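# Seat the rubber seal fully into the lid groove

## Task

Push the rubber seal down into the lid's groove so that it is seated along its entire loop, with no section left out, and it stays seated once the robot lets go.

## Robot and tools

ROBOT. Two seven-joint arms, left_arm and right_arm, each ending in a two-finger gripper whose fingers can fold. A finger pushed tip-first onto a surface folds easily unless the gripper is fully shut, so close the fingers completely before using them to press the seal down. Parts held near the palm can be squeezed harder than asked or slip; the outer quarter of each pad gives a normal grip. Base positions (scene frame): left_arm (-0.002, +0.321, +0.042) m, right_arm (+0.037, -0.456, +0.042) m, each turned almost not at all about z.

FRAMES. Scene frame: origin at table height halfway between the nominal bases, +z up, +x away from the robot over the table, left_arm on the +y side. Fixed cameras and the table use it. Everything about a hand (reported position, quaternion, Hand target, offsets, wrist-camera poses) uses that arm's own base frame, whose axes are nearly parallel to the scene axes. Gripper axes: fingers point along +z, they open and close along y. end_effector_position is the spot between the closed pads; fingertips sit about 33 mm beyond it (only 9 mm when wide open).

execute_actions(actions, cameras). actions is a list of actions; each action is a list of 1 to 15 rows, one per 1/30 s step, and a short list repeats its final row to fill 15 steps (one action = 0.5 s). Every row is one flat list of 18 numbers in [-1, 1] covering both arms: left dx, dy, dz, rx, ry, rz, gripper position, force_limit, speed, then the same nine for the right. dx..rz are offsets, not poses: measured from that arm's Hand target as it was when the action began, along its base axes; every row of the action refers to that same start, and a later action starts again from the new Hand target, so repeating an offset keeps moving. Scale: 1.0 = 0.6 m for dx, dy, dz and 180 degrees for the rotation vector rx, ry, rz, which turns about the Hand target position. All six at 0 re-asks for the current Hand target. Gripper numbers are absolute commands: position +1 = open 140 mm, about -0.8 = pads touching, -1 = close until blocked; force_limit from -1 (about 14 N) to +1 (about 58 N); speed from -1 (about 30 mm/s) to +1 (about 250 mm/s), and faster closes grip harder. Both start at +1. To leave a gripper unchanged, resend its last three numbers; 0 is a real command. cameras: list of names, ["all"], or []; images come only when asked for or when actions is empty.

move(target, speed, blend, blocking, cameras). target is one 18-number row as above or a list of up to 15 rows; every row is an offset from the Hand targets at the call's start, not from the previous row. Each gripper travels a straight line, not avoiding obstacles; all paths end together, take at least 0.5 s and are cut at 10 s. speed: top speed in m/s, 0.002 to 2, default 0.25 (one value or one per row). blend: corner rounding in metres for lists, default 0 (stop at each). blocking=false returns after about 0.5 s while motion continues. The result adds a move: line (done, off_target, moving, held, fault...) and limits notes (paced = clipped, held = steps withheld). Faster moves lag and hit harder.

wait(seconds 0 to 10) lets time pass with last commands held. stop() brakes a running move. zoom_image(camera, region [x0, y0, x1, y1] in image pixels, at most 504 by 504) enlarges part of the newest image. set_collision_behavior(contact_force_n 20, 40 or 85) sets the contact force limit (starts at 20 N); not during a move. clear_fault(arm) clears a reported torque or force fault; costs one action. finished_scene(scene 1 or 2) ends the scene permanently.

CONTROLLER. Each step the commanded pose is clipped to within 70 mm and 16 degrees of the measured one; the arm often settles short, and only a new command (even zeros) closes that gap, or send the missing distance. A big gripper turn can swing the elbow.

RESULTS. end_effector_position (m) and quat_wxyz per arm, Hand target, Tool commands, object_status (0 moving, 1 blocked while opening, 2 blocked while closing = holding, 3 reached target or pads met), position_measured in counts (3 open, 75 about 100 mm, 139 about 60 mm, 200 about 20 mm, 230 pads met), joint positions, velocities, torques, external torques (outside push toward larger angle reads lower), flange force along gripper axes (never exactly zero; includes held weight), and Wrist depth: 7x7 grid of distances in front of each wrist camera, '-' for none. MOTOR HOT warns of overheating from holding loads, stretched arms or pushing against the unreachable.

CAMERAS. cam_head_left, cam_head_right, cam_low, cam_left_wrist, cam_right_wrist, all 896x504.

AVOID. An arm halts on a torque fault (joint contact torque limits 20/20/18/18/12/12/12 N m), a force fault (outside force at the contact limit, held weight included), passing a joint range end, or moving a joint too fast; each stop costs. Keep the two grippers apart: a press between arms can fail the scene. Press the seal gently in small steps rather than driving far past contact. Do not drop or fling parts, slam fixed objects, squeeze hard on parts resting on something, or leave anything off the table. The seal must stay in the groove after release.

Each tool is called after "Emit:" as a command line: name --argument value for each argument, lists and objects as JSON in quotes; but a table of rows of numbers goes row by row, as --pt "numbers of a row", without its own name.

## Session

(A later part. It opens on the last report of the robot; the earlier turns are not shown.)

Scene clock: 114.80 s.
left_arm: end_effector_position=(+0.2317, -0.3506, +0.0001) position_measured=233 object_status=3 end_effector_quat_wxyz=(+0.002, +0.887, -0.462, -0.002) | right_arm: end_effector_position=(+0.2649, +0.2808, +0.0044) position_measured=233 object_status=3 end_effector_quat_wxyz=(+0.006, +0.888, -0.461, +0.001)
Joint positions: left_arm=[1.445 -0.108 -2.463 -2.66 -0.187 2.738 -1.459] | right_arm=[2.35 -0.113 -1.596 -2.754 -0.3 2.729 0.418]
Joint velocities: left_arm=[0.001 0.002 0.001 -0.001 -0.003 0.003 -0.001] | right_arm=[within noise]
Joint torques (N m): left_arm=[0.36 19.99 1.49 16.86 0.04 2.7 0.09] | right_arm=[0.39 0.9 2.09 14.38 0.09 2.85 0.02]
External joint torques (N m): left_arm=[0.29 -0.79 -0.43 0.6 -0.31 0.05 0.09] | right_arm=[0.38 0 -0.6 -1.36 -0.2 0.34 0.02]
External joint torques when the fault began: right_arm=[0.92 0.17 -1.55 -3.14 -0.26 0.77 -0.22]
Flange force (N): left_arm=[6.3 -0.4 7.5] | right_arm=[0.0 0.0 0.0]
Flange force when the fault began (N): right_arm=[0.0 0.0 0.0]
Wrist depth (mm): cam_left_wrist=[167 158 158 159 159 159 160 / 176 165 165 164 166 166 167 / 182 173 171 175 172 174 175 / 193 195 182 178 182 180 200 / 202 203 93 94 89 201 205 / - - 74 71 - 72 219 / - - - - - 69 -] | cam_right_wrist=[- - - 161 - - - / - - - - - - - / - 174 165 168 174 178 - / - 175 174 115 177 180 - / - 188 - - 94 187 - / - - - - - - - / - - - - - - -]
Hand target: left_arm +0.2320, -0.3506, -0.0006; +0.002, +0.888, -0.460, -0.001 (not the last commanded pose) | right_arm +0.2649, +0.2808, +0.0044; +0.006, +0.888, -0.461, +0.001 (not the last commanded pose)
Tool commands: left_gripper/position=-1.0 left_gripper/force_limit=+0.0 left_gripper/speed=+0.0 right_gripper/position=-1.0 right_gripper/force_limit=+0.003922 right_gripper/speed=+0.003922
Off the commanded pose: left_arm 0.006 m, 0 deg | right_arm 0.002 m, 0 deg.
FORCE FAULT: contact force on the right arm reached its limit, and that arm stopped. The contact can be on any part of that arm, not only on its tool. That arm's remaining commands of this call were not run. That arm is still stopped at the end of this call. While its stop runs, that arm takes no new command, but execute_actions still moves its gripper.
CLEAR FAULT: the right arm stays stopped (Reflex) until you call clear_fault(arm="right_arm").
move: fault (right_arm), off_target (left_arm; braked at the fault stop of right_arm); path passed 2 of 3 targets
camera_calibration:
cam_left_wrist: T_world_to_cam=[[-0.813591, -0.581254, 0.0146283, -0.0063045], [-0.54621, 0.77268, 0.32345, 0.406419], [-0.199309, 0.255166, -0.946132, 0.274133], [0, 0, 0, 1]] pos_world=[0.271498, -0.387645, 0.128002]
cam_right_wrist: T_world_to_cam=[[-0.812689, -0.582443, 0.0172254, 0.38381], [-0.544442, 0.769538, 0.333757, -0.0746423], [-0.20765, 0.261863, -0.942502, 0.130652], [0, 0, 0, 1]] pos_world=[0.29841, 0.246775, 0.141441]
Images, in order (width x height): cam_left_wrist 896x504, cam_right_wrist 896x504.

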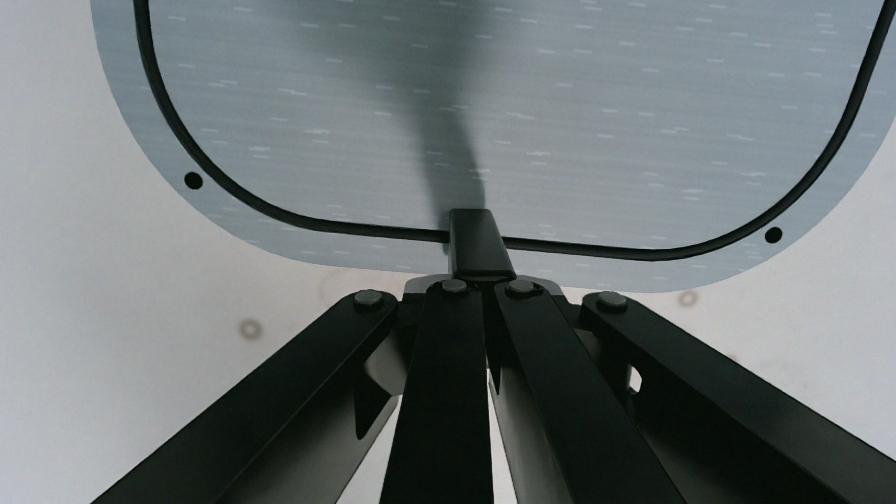

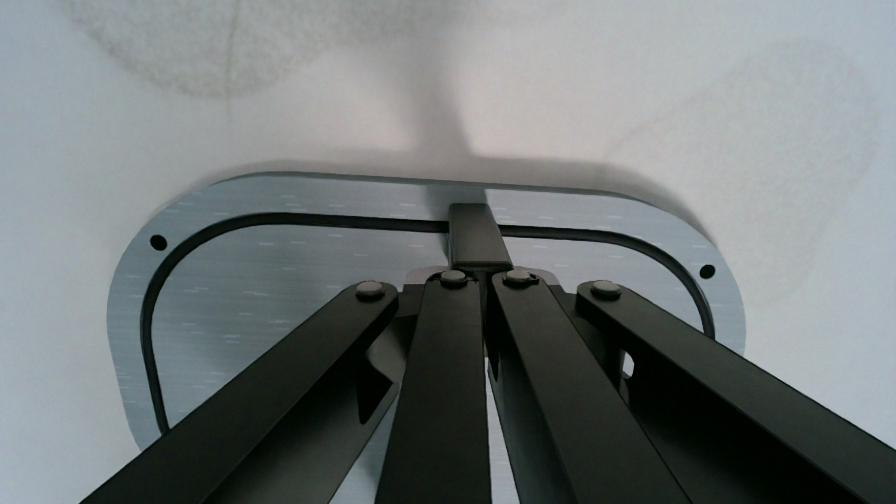

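Emit:
clear_fault --arm "right_arm"

Emit:
move --pt "0 0 0.01 0 0 0 -1 0 0 0 0 0.03 0 0 0 -1 0 0" --pt "0 0 0.01 0 0 0 -1 0 0 0 -0.05 0.35 0 0 0 -1 0 0" --pt "0 0 0.01 0 0 0 -1 0 0 -0.02 -0.32 0.4 0 0 0 -1 0 0" --speed 0.15 --blend '[0.005,0.03,0]' --cameras '["all"]'

Scene clock: 115.20 s.
left_arm: end_effector_position=(+0.2318, -0.3507, +0.0001) position_measured=233 object_status=3 end_effector_quat_wxyz=(+0.002, +0.887, -0.462, -0.001) | right_arm: end_effector_position=(+0.2649, +0.2808, +0.0044) position_measured=233 object_status=3 end_effector_quat_wxyz=(+0.006, +0.888, -0.461, +0.001)
Joint positions: left_arm=[1.445 -0.108 -2.463 -2.66 -0.188 2.738 -1.459] | right_arm=[2.35 -0.113 -1.596 -2.754 -0.3 2.729 0.418]
Joint torques (N m): left_arm=[0.33 19.96 1.54 16.9 0.03 2.72 0.11] | right_arm=[0.39 0.87 2.07 14.35 0.07 2.83 -0.02]
External joint torques (N m): left_arm=[0.33 -0.89 -0.32 0.57 -0.32 0.05 0.11] | right_arm=[0.45 -0.09 -0.55 -1.38 -0.23 0.33 -0.03]
Flange force (N): left_arm=[6.4 -0.6 7.9] | right_arm=[0.0 0.0 0.0]
Wrist depth (mm): cam_left_wrist=[167 158 158 159 159 158 160 / 176 165 165 166 166 167 168 / 184 174 172 174 174 175 175 / - 192 182 178 182 182 200 / 205 - 83 94 88 89 208 / 210 - 74 71 - 72 216 / - - - - - 69 -] | cam_right_wrist=[- - 159 - - - - / - 166 164 164 - - - / - - 169 171 166 - - / - 175 175 141 177 179 - / - 181 - - 94 183 - / - - - - - - - / - - - - - - -]
Hand target: left_arm +0.2320, -0.3506, -0.0006; +0.002, +0.888, -0.460, -0.001 (not the last commanded pose) | right_arm +0.2649, +0.2808, +0.0044; +0.006, +0.888, -0.461, +0.001 (not the last commanded pose)
Tool commands: left_gripper/position=-1.0 left_gripper/force_limit=+0.0 left_gripper/speed=+0.0 right_gripper/position=-1.0 right_gripper/force_limit=+0.003922 right_gripper/speed=+0.003922
Off the commanded pose: left_arm 0.006 m, 0 deg | right_arm 0.002 m, 0 deg.
FORCE FAULT, CONTINUED: the right arm's stop, for the force fault that an earlier result reported, is over. The call counts as one of the actions that you can send in this scene. That arm's target is now where it stood when the stop ended, not its last command. That arm accepts commands again.
CLEAR FAULT: your call cleared the right arm's force fault. If the contact force or a joint's load stays at its limit, that arm stops again.

Scene clock: 118.83 s.
left_arm: end_effector_position=(+0.2328, -0.3510, +0.0051) position_measured=233 object_status=3 end_effector_quat_wxyz=(+0.002, +0.887, -0.461, +0.000) | right_arm: end_effector_position=(+0.2531, +0.0896, +0.2452) position_measured=233 object_status=3 end_effector_quat_wxyz=(+0.005, +0.886, -0.465, +0.000)
Joint positions: left_arm=[1.437 -0.09 -2.447 -2.661 -0.155 2.728 -1.483] | right_arm=[1.249 -1.241 -0.66 -2.731 -0.619 1.56 0.397]
Joint velocities: left_arm=[within noise] | right_arm=[-0.001 0.001 -0.001 -0.001 0 -0.001 -0.007]
Joint torques (N m): left_arm=[-0.06 20.93 1.87 16.71 0.65 2.36 -0.14] | right_arm=[1.32 7.09 12.33 19.46 0.51 2.14 -0.31]
External joint torques (N m): left_arm=[0.04 0.64 0.4 0.13 0.28 -0.3 -0.14] | right_arm=[1.31 -1.19 -0.12 -0.06 -0.24 -0.37 -0.32]
Flange force (N): left_arm=[-3.0 0.0 -6.8] | right_arm=[0.6 2.1 -0.5]
Wrist depth (mm): cam_left_wrist=[- 163 163 164 164 164 165 / - 170 170 170 171 171 172 / - 181 178 179 179 179 180 / 199 199 187 135 188 187 202 / 210 208 83 94 89 194 212 / 217 - 74 71 - 72 224 / - - - - - 69 -] | cam_right_wrist=[- - - - - - - / - - - - - - - / - - - - - 371 312 / - - - 115 - 337 261 / - - - - 94 338 264 / - - - - - - - / - - - - - - -]
Hand target: left_arm +0.2320, -0.3506, +0.0054; +0.002, +0.888, -0.460, -0.001 | right_arm +0.2529, +0.0888, +0.2444; +0.006, +0.888, -0.461, +0.001
Off the commanded pose: left_arm 0.001 m, 0 deg | right_arm 0.001 m, 1 deg.
move: done
camera_calibration:
cam_left_wrist: T_world_to_cam=[[-0.812559, -0.582711, 0.0140158, -0.00652641], [-0.548181, 0.772139, 0.321402, 0.405994], [-0.198107, 0.253475, -0.946839, 0.278397], [0, 0, 0, 1]] pos_world=[0.272407, -0.387853, 0.133201]
cam_right_wrist: T_world_to_cam=[[-0.817692, -0.575434, 0.0159852, 0.259635], [-0.537528, 0.773176, 0.336544, -0.0170203], [-0.206018, 0.266597, -0.941532, 0.404204], [0, 0, 0, 1]] pos_world=[0.286426, 0.0548033, 0.382148]

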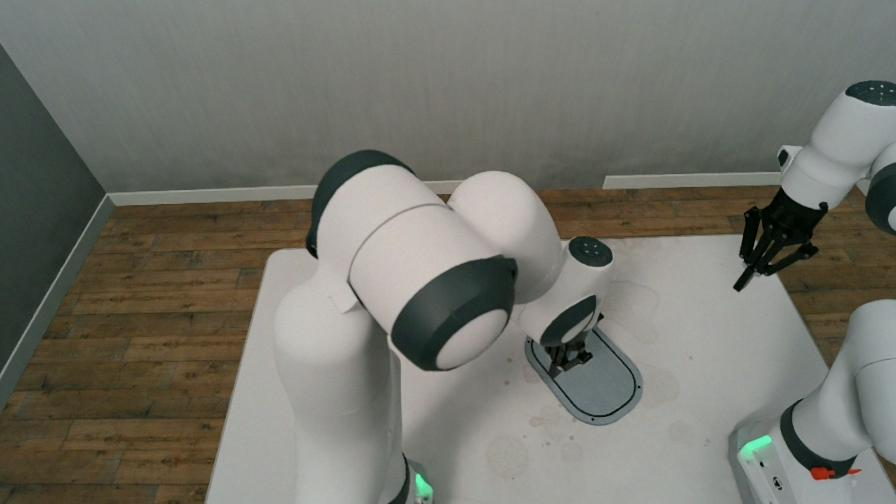

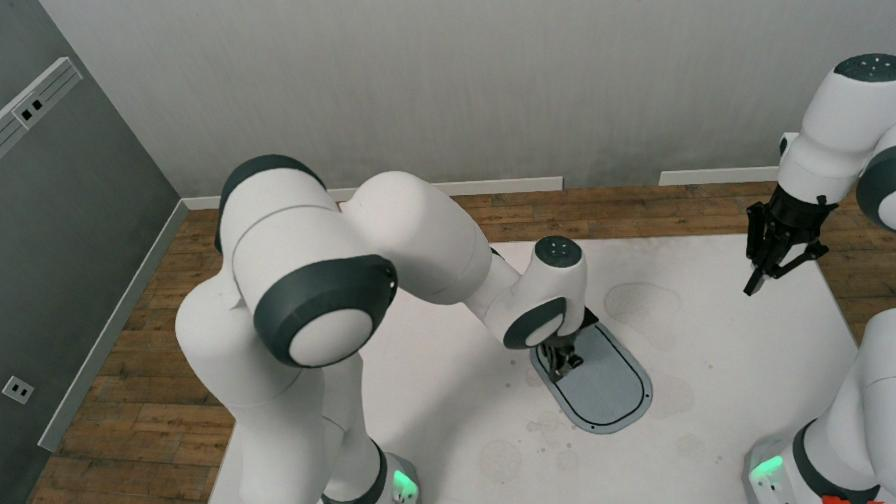

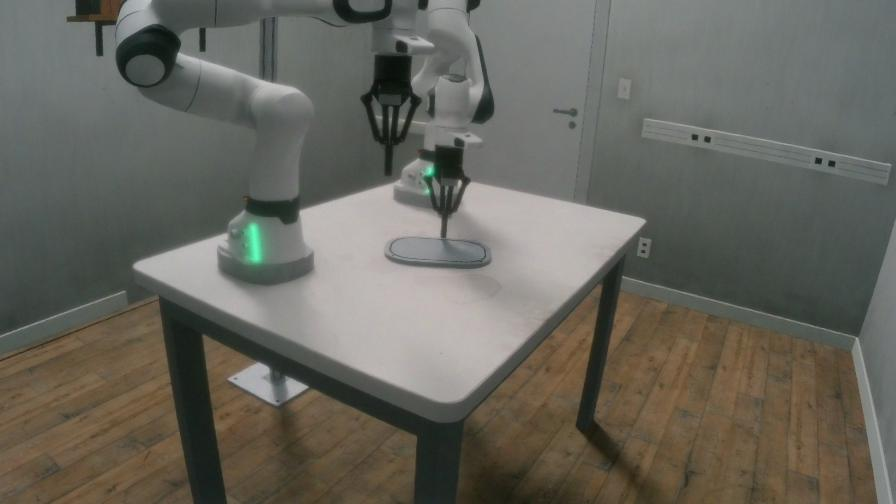

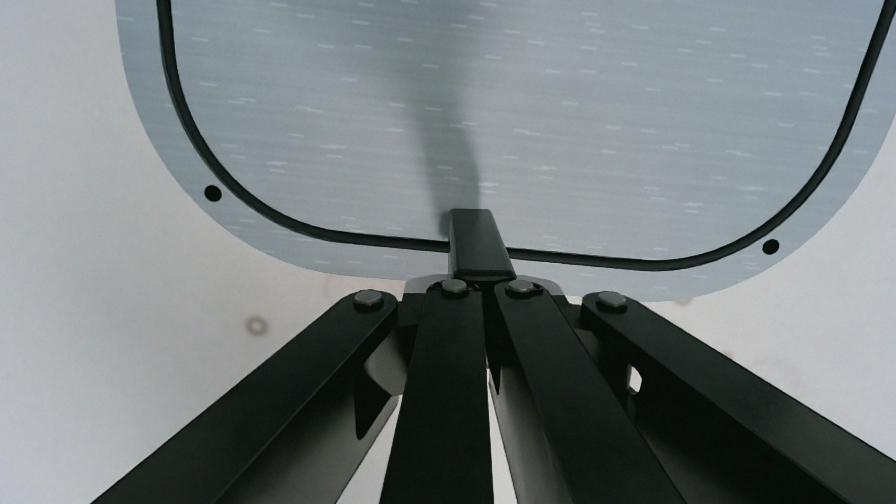

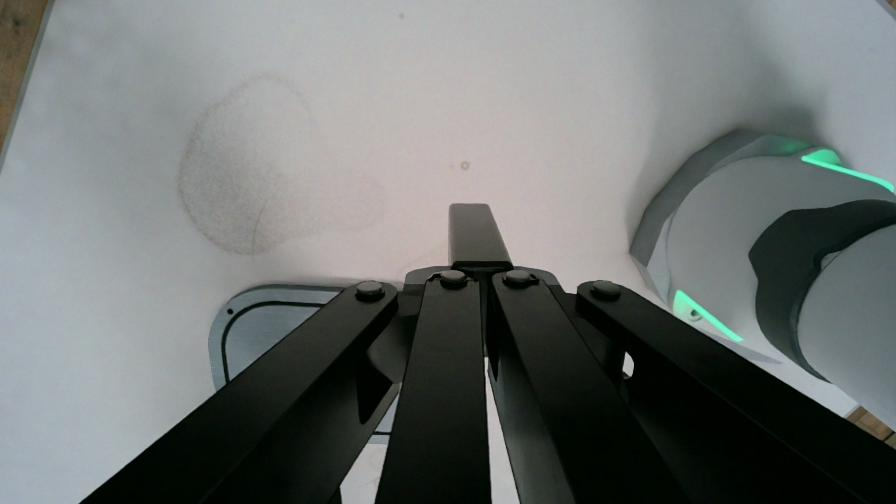

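Emit:
move --pt "0 0 -0.0187 0 0 0 -1 0 0 0 0 0 0 0 0 -1 0 0" --pt "0 0 0 0 0 0 -1 0 0 0 0 0 0 0 0 -1 0 0" --pt "-0.0262 -0.0147 0 0 0 0 -1 0 0 0 0 0 0 0 0 -1 0 0" --pt "-0.0262 -0.0147 -0.0182 0 0 0 -1 0 0 0 0 0 0 0 0 -1 0 0" --pt "-0.0262 -0.0147 0 0 0 0 -1 0 0 0 0 0 0 0 0 -1 0 0" --pt "-0.0524 -0.0294 0 0 0 0 -1 0 0 0 0 0 0 0 0 -1 0 0" --pt "-0.0524 -0.0294 -0.0178 0 0 0 -1 0 0 0 0 0 0 0 0 -1 0 0" --speed '[0.015,0.05,0.06,0.015,0.05,0.06,0.015]' --blend '[0,0.003,0.001,0,0.003,0.001,0]' --cameras '["cam_left_wrist"]'

Scene clock: 123.63 s.
left_arm: end_effector_position=(+0.2004, -0.3687, -0.0040) position_measured=233 object_status=3 end_effector_quat_wxyz=(+0.003, +0.889, -0.458, -0.001) | right_arm: end_effector_position=(+0.2530, +0.0895, +0.2451) position_measured=233 object_status=3 end_effector_quat_wxyz=(+0.005, +0.886, -0.463, +0.000)
Joint positions: left_arm=[1.386 -0.12 -2.494 -2.662 -0.207 2.752 -1.538] | right_arm=[1.249 -1.241 -0.66 -2.732 -0.619 1.56 0.394]
Joint velocities: left_arm=[-0.001 0 -0.001 -0.002 -0.003 0 0.007] | right_arm=[within noise]
Joint torques (N m): left_arm=[0.4 19.6 1.25 16.4 -0.04 2.82 0.36] | right_arm=[0.81 7.72 12.73 19.49 0.75 2.37 -0.21]
External joint torques (N m): left_arm=[0.49 -1.91 -0.64 0.27 -0.39 0.14 0.36] | right_arm=[0.8 -0.51 0.22 -0.16 0.01 -0.17 -0.21]
Flange force (N): left_arm=[9.2 -0.5 14.8] | right_arm=[-0.5 1.3 -0.7]
Wrist depth (mm): cam_left_wrist=[153 154 154 155 155 156 165 / 160 161 161 161 162 163 173 / 168 168 168 169 170 171 184 / 188 177 177 150 178 181 193 / 198 198 83 94 89 200 202 / 208 - 74 71 - 72 210 / - - - - - 69 -] | cam_right_wrist=[- - - 381 - - - / 398 - - - - - - / - - - - - 365 312 / - - - 115 - 357 266 / - - - - 94 341 245 / - - - - - - 235 / - - - - - - -]
Hand target: left_arm +0.2006, -0.3682, -0.0053; +0.002, +0.888, -0.460, -0.001 | right_arm +0.2529, +0.0888, +0.2444; +0.006, +0.887, -0.461, +0.001
Off the commanded pose: left_arm 0.001 m, 0 deg | right_arm 0.001 m, 0 deg.
move: done
camera_calibration:
cam_left_wrist: T_world_to_cam=[[-0.809036, -0.587553, 0.0155314, -0.0455241], [-0.552176, 0.768847, 0.322452, 0.404465], [-0.201399, 0.2523, -0.946458, 0.268067], [0, 0, 0, 1]] pos_world=[0.240494, -0.405353, 0.124001]
Images, in order (width x height): cam_left_wrist 896x504.

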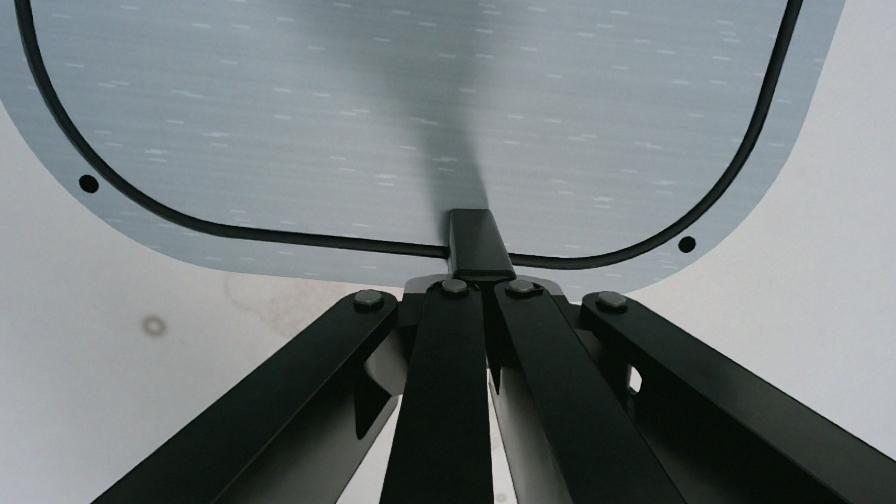

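Emit:
move --pt "0 0 0.018 0 0 0 -1 0 0 0 0 0 0 0 0 -1 0 0" --pt "-0.0363 -0.0092 0.018 0 0 0 -1 0 0 0 0 0 0 0 0 -1 0 0" --pt "-0.0363 -0.0092 0.0002 0 0 0 -1 0 0 0 0 0 0 0 0 -1 0 0" --pt "-0.0363 -0.0092 0.018 0 0 0 -1 0 0 0 0 0 0 0 0 -1 0 0" --pt "-0.0622 -0.0262 0.018 0 0 0 -1 0 0 0 0 0 0 0 0 -1 0 0" --pt "-0.0622 -0.0262 0.0005 0 0 0 -1 0 0 0 0 0 0 0 0 -1 0 0" --pt "-0.0622 -0.0262 0.018 0 0 0 -1 0 0 0 0 0 0 0 0 -1 0 0" --pt "-0.0865 -0.0567 0.018 0 0 0 -1 0 0 0 0 0 0 0 0 -1 0 0" --pt "-0.0865 -0.0567 0.0008 0 0 0 -1 0 0 0 0 0 0 0 0 -1 0 0" --speed '[0.05,0.06,0.015,0.05,0.06,0.015,0.05,0.06,0.015]' --blend '[0.003,0.001,0,0.003,0.001,0,0.003,0.001,0]' --cameras '["cam_left_wrist"]'

Scene clock: 129.50 s.
left_arm: end_effector_position=(+0.1482, -0.4014, -0.0042) position_measured=233 object_status=3 end_effector_quat_wxyz=(+0.002, +0.889, -0.458, -0.002) | right_arm: end_effector_position=(+0.2530, +0.0895, +0.2451) position_measured=233 object_status=3 end_effector_quat_wxyz=(+0.005, +0.886, -0.463, +0.000)
Joint positions: left_arm=[1.284 -0.139 -2.537 -2.633 -0.217 2.739 -1.676] | right_arm=[1.249 -1.241 -0.66 -2.732 -0.619 1.56 0.394]
Joint velocities: left_arm=[0.001 0.001 -0.001 0.001 -0.001 0.001 0.006] | right_arm=[within noise]
Joint torques (N m): left_arm=[0.33 21.63 1.48 17.19 -0.02 2.97 0.31] | right_arm=[0.91 7.8 12.71 19.45 0.76 2.37 -0.22]
External joint torques (N m): left_arm=[0.25 -1.21 -0.82 1.04 -0.37 0.32 0.31] | right_arm=[0.94 -0.38 0.24 -0.2 0.01 -0.16 -0.22]
Flange force (N): left_arm=[8.7 1.5 11.5] | right_arm=[-0.8 0.7 -0.8]
Wrist depth (mm): cam_left_wrist=[153 154 154 154 155 167 166 / 161 160 161 161 163 175 174 / 169 169 171 169 170 185 185 / 175 176 176 124 191 193 191 / 201 198 93 94 89 198 - / - - 74 71 - 72 212 / - - - - - 69 -] | cam_right_wrist=[- - - - 373 - - / - - 396 - - - - / - - - - - 354 312 / - - - 115 - 357 265 / - - - - 94 367 242 / - - - - - - 234 / - - - - - - -]
Hand target: left_arm +0.1487, -0.4022, -0.0048; +0.002, +0.888, -0.460, -0.001 | right_arm +0.2529, +0.0888, +0.2444; +0.006, +0.887, -0.461, +0.001
Off the commanded pose: left_arm 0.001 m, 0 deg | right_arm 0.001 m, 0 deg.
move: done
camera_calibration:
cam_left_wrist: T_world_to_cam=[[-0.808875, -0.587806, 0.0142996, -0.1071], [-0.552157, 0.767728, 0.32514, 0.400399], [-0.202098, 0.255102, -0.945558, 0.266887], [0, 0, 0, 1]] pos_world=[0.18839, -0.438435, 0.123702]
Images, in order (width x height): cam_left_wrist 896x504.

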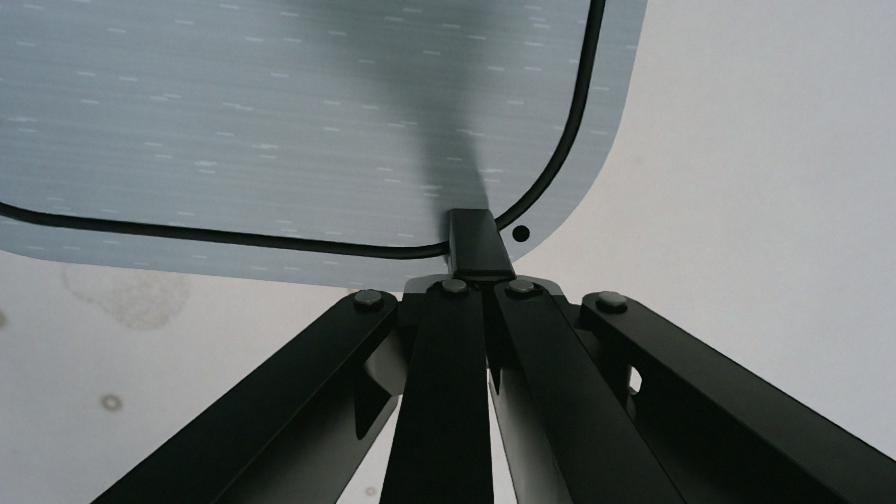

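Emit:
move --pt "0 0 0.018 0 0 0 -1 0 0 0 0 0 0 0 0 -1 0 0" --pt "-0.01 -0.0363 0.018 0 0 0 -1 0 0 0 0 0 0 0 0 -1 0 0" --pt "-0.01 -0.0363 -0.0007 0 0 0 -1 0 0 0 0 0 0 0 0 -1 0 0" --pt "-0.01 -0.0363 0.018 0 0 0 -1 0 0 0 0 0 0 0 0 -1 0 0" --pt "-0.0118 -0.0678 0.018 0 0 0 -1 0 0 0 0 0 0 0 0 -1 0 0" --pt "-0.0118 -0.0678 -0.0007 0 0 0 -1 0 0 0 0 0 0 0 0 -1 0 0" --pt "-0.0118 -0.0678 0.018 0 0 0 -1 0 0 0 0 0 0 0 0 -1 0 0" --pt "-0.0052 -0.0973 0.018 0 0 0 -1 0 0 0 0 0 0 0 0 -1 0 0" --pt "-0.0052 -0.0973 -0.0007 0 0 0 -1 0 0 0 0 0 0 0 0 -1 0 0" --speed '[0.05,0.06,0.015,0.05,0.06,0.015,0.05,0.06,0.015]' --blend '[0.003,0.001,0,0.003,0.001,0,0.003,0.001,0]' --cameras '["cam_left_wrist"]'

Scene clock: 135.10 s.
left_arm: end_effector_position=(+0.1451, -0.4602, -0.0045) position_measured=233 object_status=3 end_effector_quat_wxyz=(+0.002, +0.889, -0.458, -0.002) | right_arm: end_effector_position=(+0.2530, +0.0895, +0.2451) position_measured=233 object_status=3 end_effector_quat_wxyz=(+0.005, +0.886, -0.463, +0.000)
Joint positions: left_arm=[1.321 -0.265 -2.621 -2.451 -0.298 2.665 -1.667] | right_arm=[1.249 -1.241 -0.66 -2.732 -0.619 1.56 0.394]
Joint velocities: left_arm=[0.001 0.001 -0.002 -0.002 0.001 0.002 0.006] | right_arm=[within noise]
Joint torques (N m): left_arm=[0.76 28.37 3.68 18.04 0.11 2.69 0.29] | right_arm=[0.86 7.74 12.74 19.45 0.77 2.38 -0.25]
External joint torques (N m): left_arm=[0.82 -0.44 -0.35 0.94 -0.3 0.04 0.29] | right_arm=[0.85 -0.56 0.23 -0.15 0.02 -0.14 -0.26]
Flange force (N): left_arm=[6.2 -0.1 5.2] | right_arm=[-0.5 1.3 -0.8]
Wrist depth (mm): cam_left_wrist=[154 154 155 155 167 167 168 / 161 161 161 162 174 - 174 / 168 169 171 170 179 186 186 / 176 177 177 149 - 193 193 / 186 186 83 94 89 202 199 / 210 - 74 71 - 72 - / - - - - - 69 -] | cam_right_wrist=[- - - - - - - / - - - - - 398 410 / 414 422 - - - 369 318 / 441 - - 115 - 353 261 / - - - - 94 341 243 / - - - - - - 232 / - - - - - - -]
Hand target: left_arm +0.1456, -0.4606, -0.0052; +0.002, +0.888, -0.460, -0.001 | right_arm +0.2529, +0.0888, +0.2444; +0.006, +0.887, -0.461, +0.001
Off the commanded pose: left_arm 0.001 m, 0 deg | right_arm 0.001 m, 0 deg.
move: done
camera_calibration:
cam_left_wrist: T_world_to_cam=[[-0.809336, -0.587187, 0.0136972, -0.143798], [-0.551957, 0.768337, 0.32404, 0.444148], [-0.200796, 0.254696, -0.945944, 0.280518], [0, 0, 0, 1]] pos_world=[0.185097, -0.497139, 0.123402]
Images, in order (width x height): cam_left_wrist 896x504.

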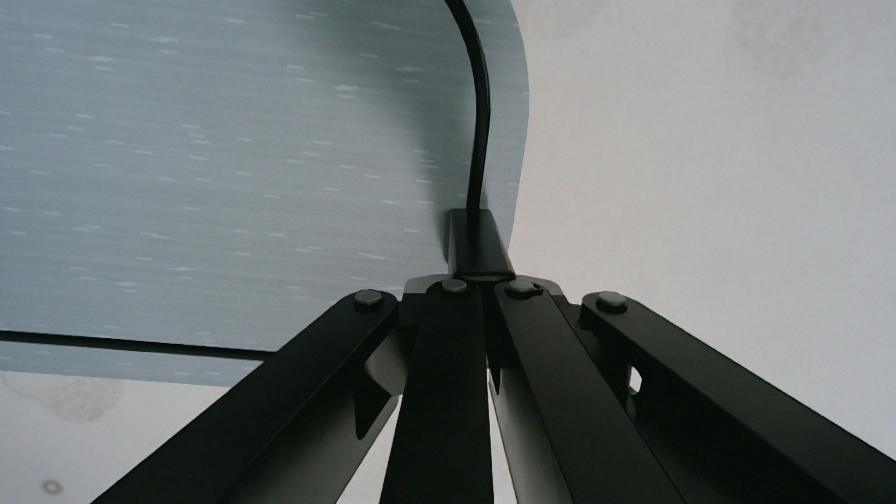

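Emit:
move --pt "0 0 -0.0025 0 0 0 -1 0 0 0 0 0 0 0 0 -1 0 0" --pt "0 0 0.018 0 0 0 -1 0 0 0 0 0 0 0 0 -1 0 0" --pt "0.0185 -0.038 0.018 0 0 0 -1 0 0 0 0 0 0 0 0 -1 0 0" --pt "0.0185 -0.038 -0.0022 0 0 0 -1 0 0 0 0 0 0 0 0 -1 0 0" --pt "0.0185 -0.038 0.018 0 0 0 -1 0 0 0 0 0 0 0 0 -1 0 0" --pt "0.0338 -0.0648 0.018 0 0 0 -1 0 0 0 0 0 0 0 0 -1 0 0" --pt "0.0338 -0.0648 -0.0022 0 0 0 -1 0 0 0 0 0 0 0 0 -1 0 0" --pt "0.0338 -0.0648 0.018 0 0 0 -1 0 0 0 0 0 0 0 0 -1 0 0" --pt "0.0547 -0.089 0.018 0 0 0 -1 0 0 0 0 0 0 0 0 -1 0 0" --pt "0.0547 -0.089 -0.0022 0 0 0 -1 0 0 0 0 0 0 0 0 -1 0 0" --speed '[0.015,0.05,0.06,0.015,0.05,0.06,0.015,0.05,0.06,0.015]' --blend '[0,0.003,0.001,0,0.003,0.001,0,0.003,0.001,0]' --cameras '["cam_left_wrist","cam_head_left"]'

Scene clock: 141.67 s.
left_arm: end_effector_position=(+0.1781, -0.5135, -0.0057) position_measured=233 object_status=3 end_effector_quat_wxyz=(+0.002, +0.889, -0.459, -0.001) | right_arm: end_effector_position=(+0.2530, +0.0895, +0.2451) position_measured=233 object_status=3 end_effector_quat_wxyz=(+0.005, +0.886, -0.463, +0.000)
Joint positions: left_arm=[1.44 -0.399 -2.695 -2.236 -0.327 2.576 -1.625] | right_arm=[1.249 -1.241 -0.66 -2.732 -0.619 1.56 0.394]
Joint velocities: left_arm=[0.003 -0.001 -0.002 0.001 -0.001 0.005 0.002] | right_arm=[within noise]
Joint torques (N m): left_arm=[0.92 34.98 5.59 19.24 0.28 2.71 0.36] | right_arm=[0.87 7.79 12.7 19.43 0.76 2.37 -0.24]
External joint torques (N m): left_arm=[1.01 -0.13 -0.08 0.97 -0.2 0.06 0.36] | right_arm=[0.82 -0.46 0.19 -0.19 0.01 -0.16 -0.24]
Flange force (N): left_arm=[5.3 -0.9 2.7] | right_arm=[-0.5 1.1 -0.6]
Wrist depth (mm): cam_left_wrist=[163 164 166 165 167 167 168 / 163 162 161 163 174 175 175 / 170 169 169 170 182 183 187 / 179 176 178 150 192 193 193 / 185 185 83 94 89 197 - / 196 - - 71 - 72 212 / - - - - - 69 -] | cam_right_wrist=[- - - - - - - / - - - - - - - / - - - - - 363 312 / - - - 115 - 355 269 / - 470 - - 94 342 254 / - - - - - - - / - - - - - - -]
Hand target: left_arm +0.1784, -0.5140, -0.0065; +0.002, +0.888, -0.460, -0.001 | right_arm +0.2529, +0.0888, +0.2444; +0.006, +0.887, -0.461, +0.001
Off the commanded pose: left_arm 0.001 m, 0 deg | right_arm 0.001 m, 0 deg.
move: done
camera_calibration:
cam_left_wrist: T_world_to_cam=[[-0.809656, -0.586751, 0.0134165, -0.148166], [-0.551637, 0.768609, 0.323939, 0.503787], [-0.200383, 0.254878, -0.945983, 0.299699], [0, 0, 0, 1]] pos_world=[0.217999, -0.550538, 0.122302]
Images, in order (width x height): cam_head_left 896x504, cam_left_wrist 896x504.

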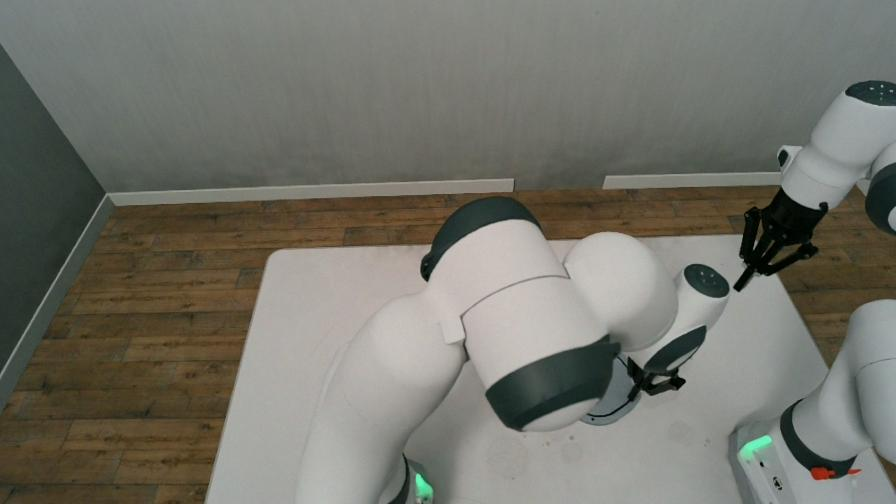

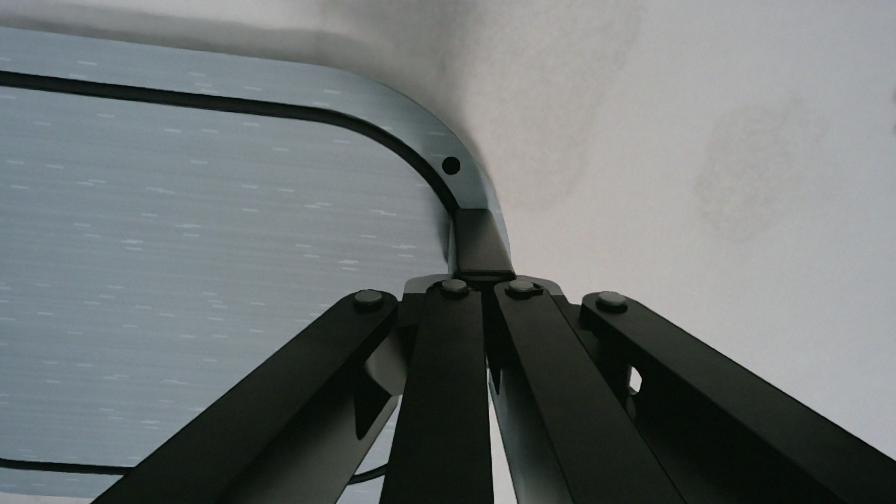

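Emit:
move --pt "0 0 -0.0027 0 0 0 -1 0 0 0 0 0 0 0 0 -1 0 0" --pt "0 0 0.018 0 0 0 -1 0 0 0 0 0 0 0 0 -1 0 0" --pt "0.0397 -0.0188 0.018 0 0 0 -1 0 0 0 0 0 0 0 0 -1 0 0" --pt "0.0397 -0.0188 -0.0027 0 0 0 -1 0 0 0 0 0 0 0 0 -1 0 0" --pt "0.0397 -0.0188 0.018 0 0 0 -1 0 0 0 0 0 0 0 0 -1 0 0" --pt "0.0755 -0.0235 0.018 0 0 0 -1 0 0 0 0 0 0 0 0 -1 0 0" --pt "0.0755 -0.0235 -0.0027 0 0 0 -1 0 0 0 0 0 0 0 0 -1 0 0" --pt "0.0755 -0.0235 0.018 0 0 0 -1 0 0 0 0 0 0 0 0 -1 0 0" --pt "0.1058 -0.0175 0.018 0 0 0 -1 0 0 0 0 0 0 0 0 -1 0 0" --pt "0.1058 -0.0175 -0.0027 0 0 0 -1 0 0 0 0 0 0 0 0 -1 0 0" --speed '[0.015,0.05,0.06,0.015,0.05,0.06,0.015,0.05,0.06,0.015]' --blend '[0,0.003,0.001,0,0.003,0.001,0,0.003,0.001,0]' --cameras '["cam_left_wrist"]'

Scene clock: 149.27 s.
left_arm: end_effector_position=(+0.2418, -0.5246, -0.0066) position_measured=233 object_status=3 end_effector_quat_wxyz=(+0.002, +0.889, -0.459, -0.001) | right_arm: end_effector_position=(+0.2530, +0.0895, +0.2451) position_measured=233 object_status=3 end_effector_quat_wxyz=(+0.005, +0.886, -0.463, +0.000)
Joint positions: left_arm=[1.604 -0.47 -2.747 -2.111 -0.315 2.527 -1.54] | right_arm=[1.249 -1.241 -0.66 -2.732 -0.619 1.56 0.394]
Joint velocities: left_arm=[0.002 -0.001 -0.002 0 0 0.004 0.002] | right_arm=[within noise]
Joint torques (N m): left_arm=[0.95 38.41 6.12 19.68 0.39 2.66 0.34] | right_arm=[0.9 7.73 12.69 19.45 0.77 2.36 -0.26]
External joint torques (N m): left_arm=[0.95 -0.49 -0.09 0.54 -0.13 -0.02 0.34] | right_arm=[0.9 -0.51 0.22 -0.18 0.02 -0.16 -0.26]
Flange force (N): left_arm=[4.4 -1.3 2.5] | right_arm=[-0.6 1.2 -0.8]
Wrist depth (mm): cam_left_wrist=[- 167 166 167 166 166 167 / 173 173 175 173 174 174 174 / 170 176 178 180 181 182 182 / 177 177 177 150 182 196 190 / 186 185 83 94 89 197 203 / 196 - 74 71 - 72 210 / - - - - - 69 -] | cam_right_wrist=[- - - 377 - - - / - - - - - - - / 409 - - - - 367 311 / - - - 115 - 343 261 / - - - - 94 343 244 / - - - - - - 235 / - - - - - - -]
Hand target: left_arm +0.2419, -0.5245, -0.0082; +0.002, +0.888, -0.460, -0.001 | right_arm +0.2529, +0.0888, +0.2444; +0.006, +0.887, -0.461, +0.001
Off the commanded pose: left_arm 0.002 m, 0 deg | right_arm 0.001 m, 0 deg.
move: done
camera_calibration:
cam_left_wrist: T_world_to_cam=[[-0.809552, -0.586886, 0.0137557, -0.103204], [-0.551927, 0.768894, 0.322767, 0.547931], [-0.200004, 0.253704, -0.946379, 0.313655], [0, 0, 0, 1]] pos_world=[0.281601, -0.561445, 0.121402]
Images, in order (width x height): cam_left_wrist 896x504.

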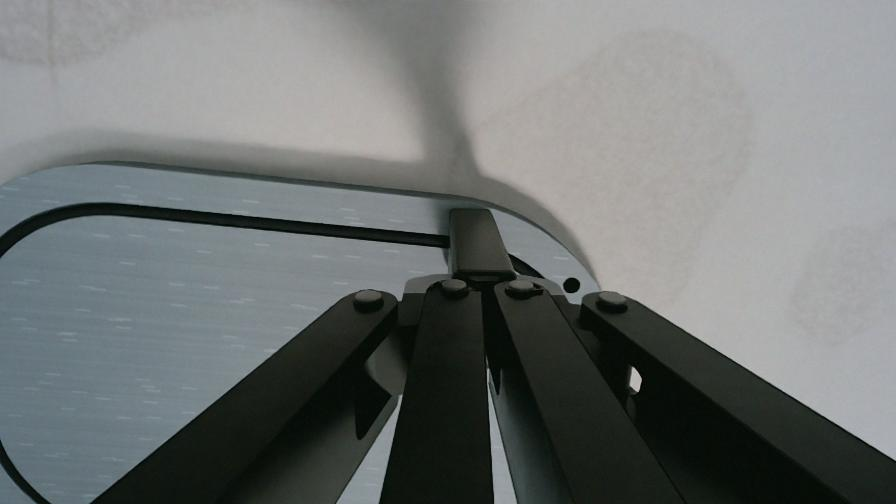

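Emit:
move --pt "0 0 -0.0025 0 0 0 -1 0 0 0 0 0 0 0 0 -1 0 0" --pt "0 0 0.018 0 0 0 -1 0 0 0 0 0 0 0 0 -1 0 0" --pt "0.0263 0.0145 0.018 0 0 0 -1 0 0 0 0 0 0 0 0 -1 0 0" --pt "0.0263 0.0145 -0.003 0 0 0 -1 0 0 0 0 0 0 0 0 -1 0 0" --pt "0.0263 0.0145 0.018 0 0 0 -1 0 0 0 0 0 0 0 0 -1 0 0" --pt "0.0526 0.029 0.018 0 0 0 -1 0 0 0 0 0 0 0 0 -1 0 0" --pt "0.0526 0.029 -0.0034 0 0 0 -1 0 0 0 0 0 0 0 0 -1 0 0" --pt "0.0526 0.029 0.018 0 0 0 -1 0 0 0 0 0 0 0 0 -1 0 0" --pt "0.0789 0.0435 0.018 0 0 0 -1 0 0 0 0 0 0 0 0 -1 0 0" --pt "0.0789 0.0435 -0.0038 0 0 0 -1 0 0 0 0 0 0 0 0 -1 0 0" --speed '[0.015,0.05,0.06,0.015,0.05,0.06,0.015,0.05,0.06,0.015]' --blend '[0,0.003,0.001,0,0.003,0.001,0,0.003,0.001,0]' --cameras '["cam_left_wrist"]'

Scene clock: 155.60 s.
left_arm: end_effector_position=(+0.2890, -0.4982, -0.0070) position_measured=233 object_status=3 end_effector_quat_wxyz=(+0.002, +0.889, -0.458, -0.002) | right_arm: end_effector_position=(+0.2530, +0.0895, +0.2451) position_measured=233 object_status=3 end_effector_quat_wxyz=(+0.005, +0.886, -0.463, +0.000)
Joint positions: left_arm=[1.722 -0.463 -2.77 -2.116 -0.297 2.53 -1.458] | right_arm=[1.249 -1.241 -0.66 -2.732 -0.619 1.56 0.394]
Joint torques (N m): left_arm=[0.93 34.69 4.57 19.54 0.22 3.76 0.38] | right_arm=[0.85 7.72 12.74 19.42 0.77 2.34 -0.22]
External joint torques (N m): left_arm=[0.82 -4.29 -1.31 0.46 -0.28 1.11 0.38] | right_arm=[0.84 -0.49 0.23 -0.2 0.02 -0.19 -0.22]
Flange force (N): left_arm=[10.9 -0.9 13.9] | right_arm=[-0.6 1.3 -0.7]
Wrist depth (mm): cam_left_wrist=[- 164 166 164 166 166 167 / 174 172 172 173 174 173 173 / - 178 179 179 182 181 182 / 189 178 177 135 179 179 190 / 190 184 83 94 89 186 201 / 208 - 74 71 - 72 209 / - - - - - 69 -] | cam_right_wrist=[- - - - - - - / - 383 - - - 383 399 / - - - 424 - 369 322 / 454 444 445 127 - 353 267 / - - - - 94 342 243 / - - - - - - 236 / - - - - - - -]
Hand target: left_arm +0.2892, -0.4984, -0.0104; +0.002, +0.888, -0.460, -0.001 | right_arm +0.2529, +0.0888, +0.2444; +0.006, +0.887, -0.461, +0.001
Off the commanded pose: left_arm 0.004 m, 0 deg | right_arm 0.001 m, 0 deg.
move: off_target (left_arm)
camera_calibration:
cam_left_wrist: T_world_to_cam=[[-0.80915, -0.587401, 0.015408, -0.0497854], [-0.551642, 0.768402, 0.324423, 0.553498], [-0.202406, 0.254007, -0.945787, 0.316881], [0, 0, 0, 1]] pos_world=[0.329187, -0.535043, 0.120902]
Images, in order (width x height): cam_left_wrist 896x504.

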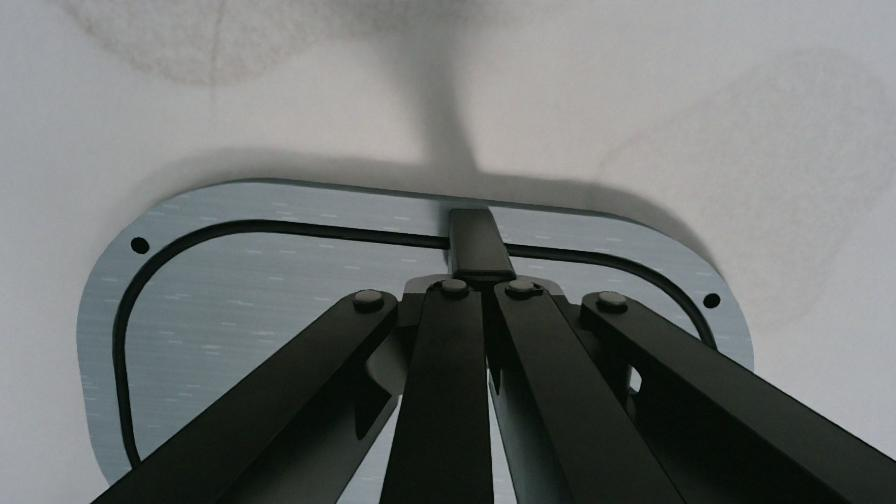

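Emit:
move --pt "0 0 0.018 0 0 0 -1 0 0 0 0 0 0 0 0 -1 0 0" --pt "0.0263 0.0145 0.018 0 0 0 -1 0 0 0 0 0 0 0 0 -1 0 0" --pt "0.0263 0.0145 -0.0 0 0 0 -1 0 0 0 0 0 0 0 0 -1 0 0" --pt "0.0263 0.0145 0.018 0 0 0 -1 0 0 0 0 0 0 0 0 -1 0 0" --pt "0.0526 0.029 0.018 0 0 0 -1 0 0 0 0 0 0 0 0 -1 0 0" --pt "0.0526 0.029 -0.0003 0 0 0 -1 0 0 0 0 0 0 0 0 -1 0 0" --pt "0.0526 0.029 0.018 0 0 0 -1 0 0 0 0 0 0 0 0 -1 0 0" --pt "0.0789 0.0435 0.018 0 0 0 -1 0 0 0 0 0 0 0 0 -1 0 0" --pt "0.0789 0.0435 -0.0006 0 0 0 -1 0 0 0 0 0 0 0 0 -1 0 0" --speed '[0.05,0.06,0.015,0.05,0.06,0.015,0.05,0.06,0.015]' --blend '[0.003,0.001,0,0.003,0.001,0,0.003,0.001,0]' --cameras '["cam_left_wrist"]'

Scene clock: 161.23 s.
left_arm: end_effector_position=(+0.3361, -0.4722, -0.0070) position_measured=233 object_status=3 end_effector_quat_wxyz=(+0.003, +0.889, -0.458, -0.002) | right_arm: end_effector_position=(+0.2530, +0.0895, +0.2451) position_measured=233 object_status=3 end_effector_quat_wxyz=(+0.005, +0.886, -0.463, +0.000)
Joint positions: left_arm=[1.836 -0.469 -2.791 -2.102 -0.284 2.525 -1.375] | right_arm=[1.249 -1.241 -0.66 -2.732 -0.619 1.56 0.394]
Joint torques (N m): left_arm=[0.84 35.13 4.75 19.65 0.29 3.89 0.26] | right_arm=[0.88 7.71 12.79 19.53 0.79 2.37 -0.2]
External joint torques (N m): left_arm=[0.9 -4.3 -0.77 0.49 -0.21 1.25 0.26] | right_arm=[0.88 -0.51 0.3 -0.13 0.04 -0.16 -0.2]
Flange force (N): left_arm=[10.4 -1.9 13.3] | right_arm=[-0.8 1.2 -1.0]
Wrist depth (mm): cam_left_wrist=[167 166 163 162 166 166 166 / 173 173 - 175 173 171 171 / 181 181 182 181 180 184 184 / 187 187 179 136 176 180 189 / 199 200 83 94 89 185 190 / - - 74 71 - 72 195 / - - - - - 69 -] | cam_right_wrist=[- - - - - - - / - - - - - - - / - - - - - 355 310 / - - - 115 430 354 265 / - - - - 94 341 235 / 502 - - - - - - / - - - - - - -]
Hand target: left_arm +0.3365, -0.4723, -0.0108; +0.002, +0.888, -0.460, -0.001 | right_arm +0.2529, +0.0888, +0.2444; +0.006, +0.887, -0.461, +0.001
Off the commanded pose: left_arm 0.004 m, 0 deg | right_arm 0.001 m, 0 deg.
move: off_target (left_arm)
camera_calibration:
cam_left_wrist: T_world_to_cam=[[-0.80897, -0.587636, 0.0158343, 0.00349595], [-0.551759, 0.768321, 0.324416, 0.559484], [-0.202804, 0.253706, -0.945782, 0.319801], [0, 0, 0, 1]] pos_world=[0.376385, -0.508944, 0.120902]
Images, in order (width x height): cam_left_wrist 896x504.

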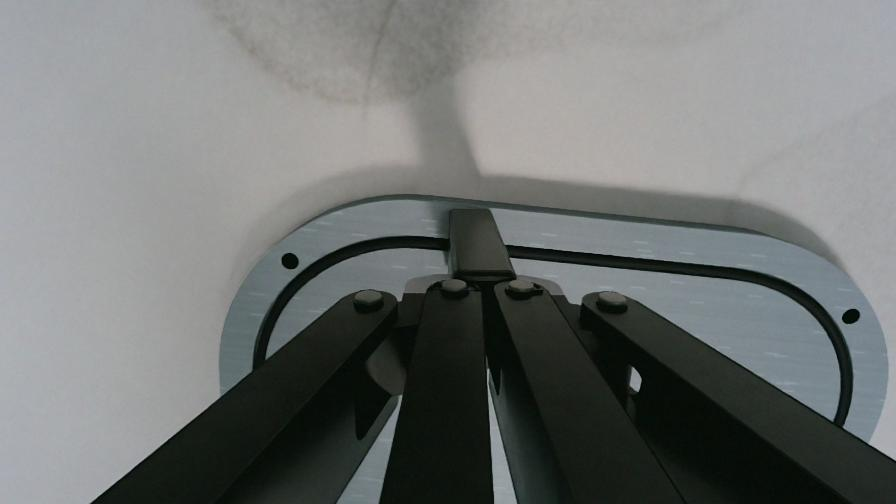

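Emit:
move --pt "0 0 0.018 0 0 0 -1 0 0 0 0 0 0 0 0 -1 0 0" --pt "0.0297 0.0188 0.018 0 0 0 -1 0 0 0 0 0 0 0 0 -1 0 0" --pt "0.0297 0.0188 0.0 0 0 0 -1 0 0 0 0 0 0 0 0 -1 0 0" --pt "0.0297 0.0188 0.018 0 0 0 -1 0 0 0 0 0 0 0 0 -1 0 0" --pt "0.0547 0.0383 0.018 0 0 0 -1 0 0 0 0 0 0 0 0 -1 0 0" --pt "0.0547 0.0383 0.0005 0 0 0 -1 0 0 0 0 0 0 0 0 -1 0 0" --pt "0.0547 0.0383 0.018 0 0 0 -1 0 0 0 0 0 0 0 0 -1 0 0" --pt "0.0715 0.0665 0.018 0 0 0 -1 0 0 0 0 0 0 0 0 -1 0 0" --pt "0.0715 0.0665 0.001 0 0 0 -1 0 0 0 0 0 0 0 0 -1 0 0" --speed '[0.05,0.06,0.015,0.05,0.06,0.015,0.05,0.06,0.015]' --blend '[0.003,0.001,0,0.003,0.001,0,0.003,0.001,0]' --cameras '["cam_left_wrist"]'

Scene clock: 166.23 s.
left_arm: end_effector_position=(+0.3797, -0.4328, -0.0067) position_measured=233 object_status=3 end_effector_quat_wxyz=(+0.003, +0.889, -0.458, -0.001) | right_arm: end_effector_position=(+0.2530, +0.0895, +0.2451) position_measured=233 object_status=3 end_effector_quat_wxyz=(+0.005, +0.886, -0.463, +0.000)
Joint positions: left_arm=[1.95 -0.456 -2.804 -2.119 -0.269 2.536 -1.283] | right_arm=[1.249 -1.241 -0.66 -2.732 -0.619 1.56 0.394]
Joint torques (N m): left_arm=[0.13 35.51 4.83 19.2 0.37 3.32 0.3] | right_arm=[0.87 7.74 12.72 19.46 0.76 2.35 -0.25]
External joint torques (N m): left_arm=[0.16 -3.72 -0.38 0.07 -0.13 0.67 0.3] | right_arm=[0.84 -0.56 0.23 -0.12 0.01 -0.17 -0.25]
Flange force (N): left_arm=[7.7 -1.7 10.1] | right_arm=[-0.5 1.4 -0.9]
Wrist depth (mm): cam_left_wrist=[168 166 166 164 166 170 166 / 173 173 174 173 173 174 172 / 181 182 182 180 179 180 - / 191 190 190 118 178 178 179 / 202 200 93 94 89 185 187 / 211 - 74 71 - 72 195 / - - - - - 69 -] | cam_right_wrist=[- - - - - - - / - - - - - - - / - - - - - 364 312 / - - - 115 - 352 261 / - - - - 94 344 245 / - - - - - - 236 / - - - - - - -]
Hand target: left_arm +0.3794, -0.4324, -0.0102; +0.002, +0.888, -0.460, -0.001 | right_arm +0.2529, +0.0888, +0.2444; +0.006, +0.887, -0.461, +0.001
Off the commanded pose: left_arm 0.004 m, 0 deg | right_arm 0.001 m, 0 deg.
move: off_target (left_arm)
camera_calibration:
cam_left_wrist: T_world_to_cam=[[-0.808523, -0.588268, 0.0152026, 0.0614063], [-0.552969, 0.768336, 0.322313, 0.553734], [-0.201287, 0.252191, -0.946511, 0.317704], [0, 0, 0, 1]] pos_world=[0.419795, -0.469452, 0.121301]
Images, in order (width x height): cam_left_wrist 896x504.

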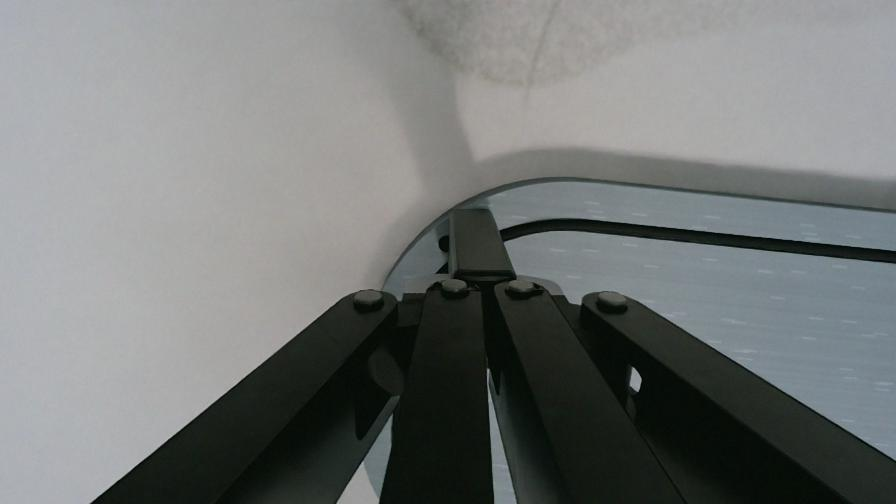

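Emit:
move --pt "0 0 0.018 0 0 0 -1 0 0 0 0 0 0 0 0 -1 0 0" --pt "0.0048 0.0308 0.018 0 0 0 -1 0 0 0 0 0 0 0 0 -1 0 0" --pt "0.0048 0.0308 0.0005 0 0 0 -1 0 0 0 0 0 0 0 0 -1 0 0" --pt "0.0048 0.0308 0.018 0 0 0 -1 0 0 0 0 0 0 0 0 -1 0 0" --pt "-0.0023 0.0613 0.018 0 0 0 -1 0 0 0 0 0 0 0 0 -1 0 0" --pt "-0.0023 0.0613 0.001 0 0 0 -1 0 0 0 0 0 0 0 0 -1 0 0" --pt "-0.0023 0.0613 0.018 0 0 0 -1 0 0 0 0 0 0 0 0 -1 0 0" --pt "-0.0147 0.0875 0.018 0 0 0 -1 0 0 0 0 0 0 0 0 -1 0 0" --pt "-0.0147 0.0875 0.002 0 0 0 -1 0 0 0 0 0 0 0 0 -1 0 0" --speed '[0.05,0.06,0.015,0.05,0.06,0.015,0.05,0.06,0.015]' --blend '[0.003,0.001,0,0.003,0.001,0,0.003,0.001,0]' --cameras '["cam_left_wrist"]'

Scene clock: 171.40 s.
left_arm: end_effector_position=(+0.3706, -0.3799, -0.0061) position_measured=233 object_status=3 end_effector_quat_wxyz=(+0.002, +0.889, -0.458, -0.002) | right_arm: end_effector_position=(+0.2530, +0.0895, +0.2451) position_measured=233 object_status=3 end_effector_quat_wxyz=(+0.005, +0.886, -0.463, +0.000)
Joint positions: left_arm=[1.983 -0.355 -2.796 -2.285 -0.243 2.605 -1.242] | right_arm=[1.249 -1.241 -0.66 -2.732 -0.619 1.56 0.394]
Joint torques (N m): left_arm=[0.38 31.28 3.19 18.57 0.09 3.43 0.36] | right_arm=[0.85 7.8 12.75 19.47 0.78 2.36 -0.19]
External joint torques (N m): left_arm=[0.43 -3.99 -0.82 0.26 -0.35 0.76 0.36] | right_arm=[0.83 -0.43 0.29 -0.14 0.03 -0.16 -0.19]
Flange force (N): left_arm=[9.0 -2.9 13.4] | right_arm=[-0.8 1.0 -1.0]
Wrist depth (mm): cam_left_wrist=[166 164 165 166 163 159 163 / 175 175 171 169 161 162 164 / 179 181 181 173 169 169 170 / 191 189 190 150 176 178 178 / 199 200 83 94 89 185 187 / 212 - 74 71 - 72 194 / - - - - - 69 -] | cam_right_wrist=[- - - - - - - / - - - - - - - / - 414 - - 424 360 313 / - - - 127 434 358 268 / - - - - 94 342 245 / - - - - - - 235 / - - - - - - -]
Hand target: left_arm +0.3706, -0.3799, -0.0090; +0.002, +0.888, -0.460, -0.001 | right_arm +0.2529, +0.0888, +0.2444; +0.006, +0.887, -0.461, +0.001
Off the commanded pose: left_arm 0.003 m, 0 deg | right_arm 0.001 m, 0 deg.
move: done
camera_calibration:
cam_left_wrist: T_world_to_cam=[[-0.80904, -0.587558, 0.0151942, 0.0856908], [-0.552031, 0.768488, 0.323555, 0.507515], [-0.201784, 0.253381, -0.946087, 0.303791], [0, 0, 0, 1]] pos_world=[0.410791, -0.416646, 0.121902]
Images, in order (width x height): cam_left_wrist 896x504.

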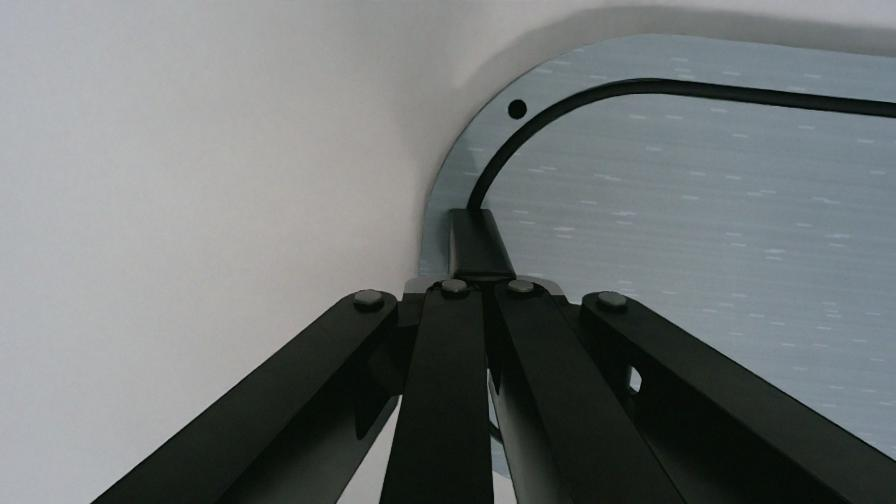

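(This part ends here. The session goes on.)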